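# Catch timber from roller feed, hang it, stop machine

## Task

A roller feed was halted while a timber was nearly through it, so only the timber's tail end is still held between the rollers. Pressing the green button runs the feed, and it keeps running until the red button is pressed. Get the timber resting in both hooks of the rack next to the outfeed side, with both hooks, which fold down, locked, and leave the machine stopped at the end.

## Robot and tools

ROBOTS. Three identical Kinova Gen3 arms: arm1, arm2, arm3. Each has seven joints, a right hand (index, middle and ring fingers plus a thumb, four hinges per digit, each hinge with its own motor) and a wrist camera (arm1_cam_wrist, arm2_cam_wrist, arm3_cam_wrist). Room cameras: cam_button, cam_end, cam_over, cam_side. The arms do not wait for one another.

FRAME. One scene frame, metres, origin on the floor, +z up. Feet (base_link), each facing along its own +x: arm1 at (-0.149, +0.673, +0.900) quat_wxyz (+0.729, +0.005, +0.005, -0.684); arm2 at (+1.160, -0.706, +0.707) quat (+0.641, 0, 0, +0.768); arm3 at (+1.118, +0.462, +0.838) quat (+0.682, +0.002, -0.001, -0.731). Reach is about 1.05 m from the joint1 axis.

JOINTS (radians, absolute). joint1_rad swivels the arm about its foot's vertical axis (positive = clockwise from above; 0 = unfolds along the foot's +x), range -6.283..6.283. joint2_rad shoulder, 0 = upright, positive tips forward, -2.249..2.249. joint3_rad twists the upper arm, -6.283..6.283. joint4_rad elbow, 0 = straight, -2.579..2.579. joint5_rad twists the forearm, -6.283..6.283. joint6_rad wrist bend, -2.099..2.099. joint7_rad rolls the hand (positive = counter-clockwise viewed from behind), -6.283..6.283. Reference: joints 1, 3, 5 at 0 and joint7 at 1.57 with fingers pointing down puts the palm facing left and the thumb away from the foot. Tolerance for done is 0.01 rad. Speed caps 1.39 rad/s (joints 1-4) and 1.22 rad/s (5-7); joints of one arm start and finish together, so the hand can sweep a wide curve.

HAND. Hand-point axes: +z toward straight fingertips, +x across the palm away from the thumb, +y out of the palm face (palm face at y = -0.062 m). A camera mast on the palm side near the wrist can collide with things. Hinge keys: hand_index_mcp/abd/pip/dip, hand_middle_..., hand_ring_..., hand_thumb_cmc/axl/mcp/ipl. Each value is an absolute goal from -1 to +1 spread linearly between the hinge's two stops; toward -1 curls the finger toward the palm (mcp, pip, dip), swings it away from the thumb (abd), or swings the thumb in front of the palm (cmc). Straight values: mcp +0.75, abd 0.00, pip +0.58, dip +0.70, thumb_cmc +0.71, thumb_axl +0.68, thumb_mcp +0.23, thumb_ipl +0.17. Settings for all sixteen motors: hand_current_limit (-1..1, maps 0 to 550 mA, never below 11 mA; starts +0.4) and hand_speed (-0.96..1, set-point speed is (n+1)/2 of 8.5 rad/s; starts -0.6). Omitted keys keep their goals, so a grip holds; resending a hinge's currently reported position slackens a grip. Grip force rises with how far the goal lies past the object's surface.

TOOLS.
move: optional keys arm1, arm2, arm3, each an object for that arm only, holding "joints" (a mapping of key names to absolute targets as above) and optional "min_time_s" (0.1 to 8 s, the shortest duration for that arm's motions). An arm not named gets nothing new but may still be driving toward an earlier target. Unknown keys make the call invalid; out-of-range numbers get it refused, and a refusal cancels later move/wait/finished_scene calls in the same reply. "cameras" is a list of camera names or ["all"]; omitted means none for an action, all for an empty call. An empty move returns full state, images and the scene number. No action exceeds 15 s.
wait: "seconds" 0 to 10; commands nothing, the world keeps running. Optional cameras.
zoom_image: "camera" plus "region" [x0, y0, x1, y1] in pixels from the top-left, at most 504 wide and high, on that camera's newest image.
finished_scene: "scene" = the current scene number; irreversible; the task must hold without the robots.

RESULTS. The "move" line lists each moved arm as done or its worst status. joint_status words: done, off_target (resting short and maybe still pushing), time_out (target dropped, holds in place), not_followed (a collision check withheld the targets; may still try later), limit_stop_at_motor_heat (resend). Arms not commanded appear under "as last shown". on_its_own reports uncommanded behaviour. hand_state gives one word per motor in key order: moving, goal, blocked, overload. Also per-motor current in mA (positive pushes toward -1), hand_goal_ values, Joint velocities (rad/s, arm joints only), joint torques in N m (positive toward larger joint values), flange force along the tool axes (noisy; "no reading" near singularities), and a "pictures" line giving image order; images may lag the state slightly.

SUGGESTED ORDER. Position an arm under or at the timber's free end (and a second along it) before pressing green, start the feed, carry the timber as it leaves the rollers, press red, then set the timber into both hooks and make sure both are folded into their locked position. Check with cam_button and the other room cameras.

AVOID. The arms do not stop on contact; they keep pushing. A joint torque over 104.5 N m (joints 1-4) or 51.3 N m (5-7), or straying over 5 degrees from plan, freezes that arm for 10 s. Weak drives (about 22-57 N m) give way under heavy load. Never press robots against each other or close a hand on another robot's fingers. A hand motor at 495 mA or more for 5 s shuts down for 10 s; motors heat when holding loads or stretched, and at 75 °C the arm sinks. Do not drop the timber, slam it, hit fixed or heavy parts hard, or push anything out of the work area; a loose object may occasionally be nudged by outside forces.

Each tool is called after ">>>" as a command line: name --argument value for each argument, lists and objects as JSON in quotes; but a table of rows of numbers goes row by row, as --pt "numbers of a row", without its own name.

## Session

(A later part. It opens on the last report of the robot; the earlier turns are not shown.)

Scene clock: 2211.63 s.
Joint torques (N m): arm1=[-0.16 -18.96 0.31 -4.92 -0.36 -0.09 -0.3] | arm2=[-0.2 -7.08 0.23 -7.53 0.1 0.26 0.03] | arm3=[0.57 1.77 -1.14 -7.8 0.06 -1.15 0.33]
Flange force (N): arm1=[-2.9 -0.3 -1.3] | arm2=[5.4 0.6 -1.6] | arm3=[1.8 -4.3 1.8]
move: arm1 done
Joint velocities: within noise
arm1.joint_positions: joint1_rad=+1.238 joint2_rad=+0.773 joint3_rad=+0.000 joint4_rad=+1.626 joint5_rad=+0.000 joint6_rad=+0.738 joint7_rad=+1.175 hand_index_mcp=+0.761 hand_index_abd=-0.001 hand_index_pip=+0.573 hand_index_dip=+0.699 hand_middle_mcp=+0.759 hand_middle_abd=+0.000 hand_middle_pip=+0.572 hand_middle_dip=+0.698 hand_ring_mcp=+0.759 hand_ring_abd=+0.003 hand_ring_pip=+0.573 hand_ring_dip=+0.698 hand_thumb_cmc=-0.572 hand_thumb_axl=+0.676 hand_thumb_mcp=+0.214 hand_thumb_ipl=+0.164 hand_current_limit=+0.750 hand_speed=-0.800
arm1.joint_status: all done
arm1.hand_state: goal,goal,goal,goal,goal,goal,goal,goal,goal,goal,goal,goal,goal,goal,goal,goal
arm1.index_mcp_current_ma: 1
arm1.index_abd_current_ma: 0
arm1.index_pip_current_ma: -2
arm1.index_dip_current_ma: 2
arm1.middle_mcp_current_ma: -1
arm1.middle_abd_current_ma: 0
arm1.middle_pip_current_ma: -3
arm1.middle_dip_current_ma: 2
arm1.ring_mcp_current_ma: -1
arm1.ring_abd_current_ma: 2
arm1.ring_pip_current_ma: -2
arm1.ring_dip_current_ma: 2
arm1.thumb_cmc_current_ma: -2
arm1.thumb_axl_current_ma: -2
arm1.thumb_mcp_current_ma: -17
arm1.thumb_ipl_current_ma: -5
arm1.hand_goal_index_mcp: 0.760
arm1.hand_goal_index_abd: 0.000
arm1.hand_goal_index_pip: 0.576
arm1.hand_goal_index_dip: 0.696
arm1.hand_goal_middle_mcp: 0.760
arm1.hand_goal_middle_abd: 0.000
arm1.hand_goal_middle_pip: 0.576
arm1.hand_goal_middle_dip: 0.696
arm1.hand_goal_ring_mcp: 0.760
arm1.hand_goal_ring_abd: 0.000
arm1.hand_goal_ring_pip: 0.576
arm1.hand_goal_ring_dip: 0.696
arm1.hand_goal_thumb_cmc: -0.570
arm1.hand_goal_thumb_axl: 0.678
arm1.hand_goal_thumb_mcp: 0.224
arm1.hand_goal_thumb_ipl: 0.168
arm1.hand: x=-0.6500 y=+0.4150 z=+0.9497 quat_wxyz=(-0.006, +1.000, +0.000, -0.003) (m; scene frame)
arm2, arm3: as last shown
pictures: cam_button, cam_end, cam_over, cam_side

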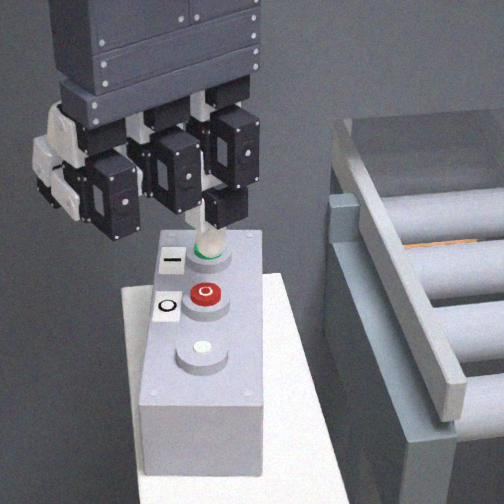

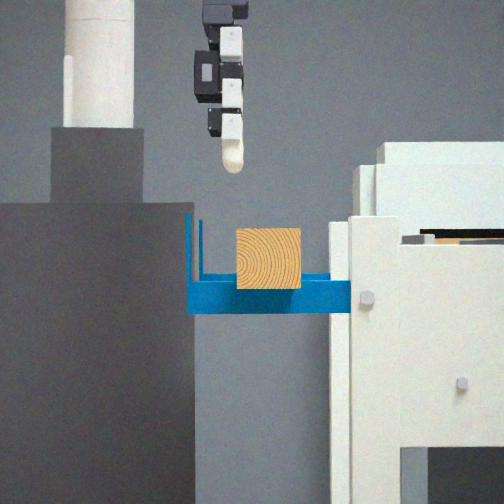

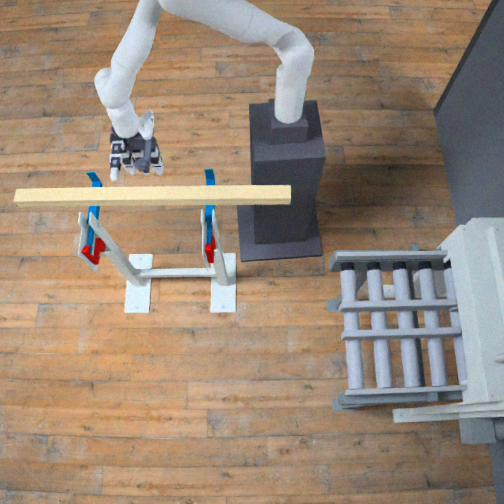

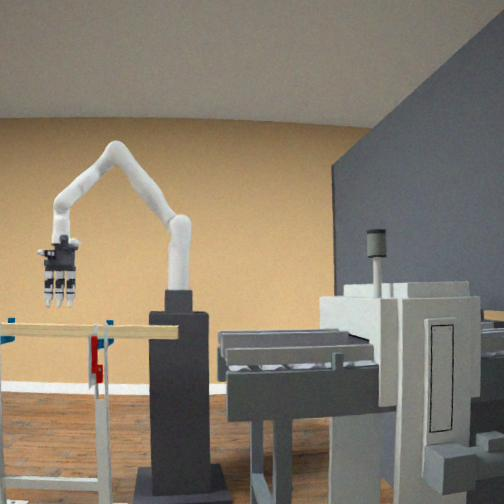

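>>> zoom_image --camera "cam_over" --region '[60, 160, 150, 280]'

>>> zoom_image --camera "cam_over" --region '[170, 160, 260, 280]'

Scaled by 4.200 from the camera's 504x504 image, which has a finer 720x720 frame.

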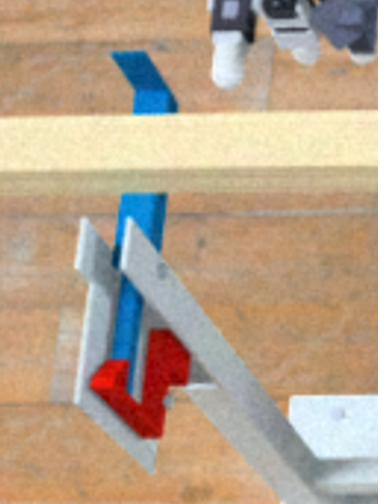

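Scaled by 4.200 from the camera's 504x504 image, which has a finer 720x720 frame.

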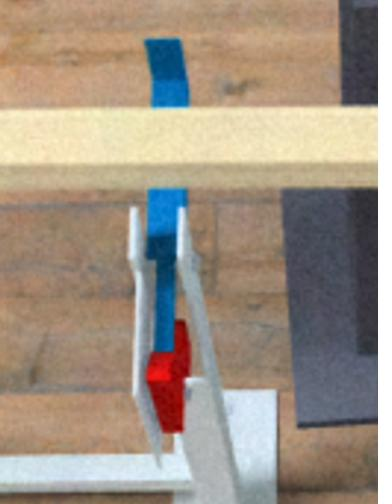

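>>> finished_scene --scene 1

The scene is finished: the task was done.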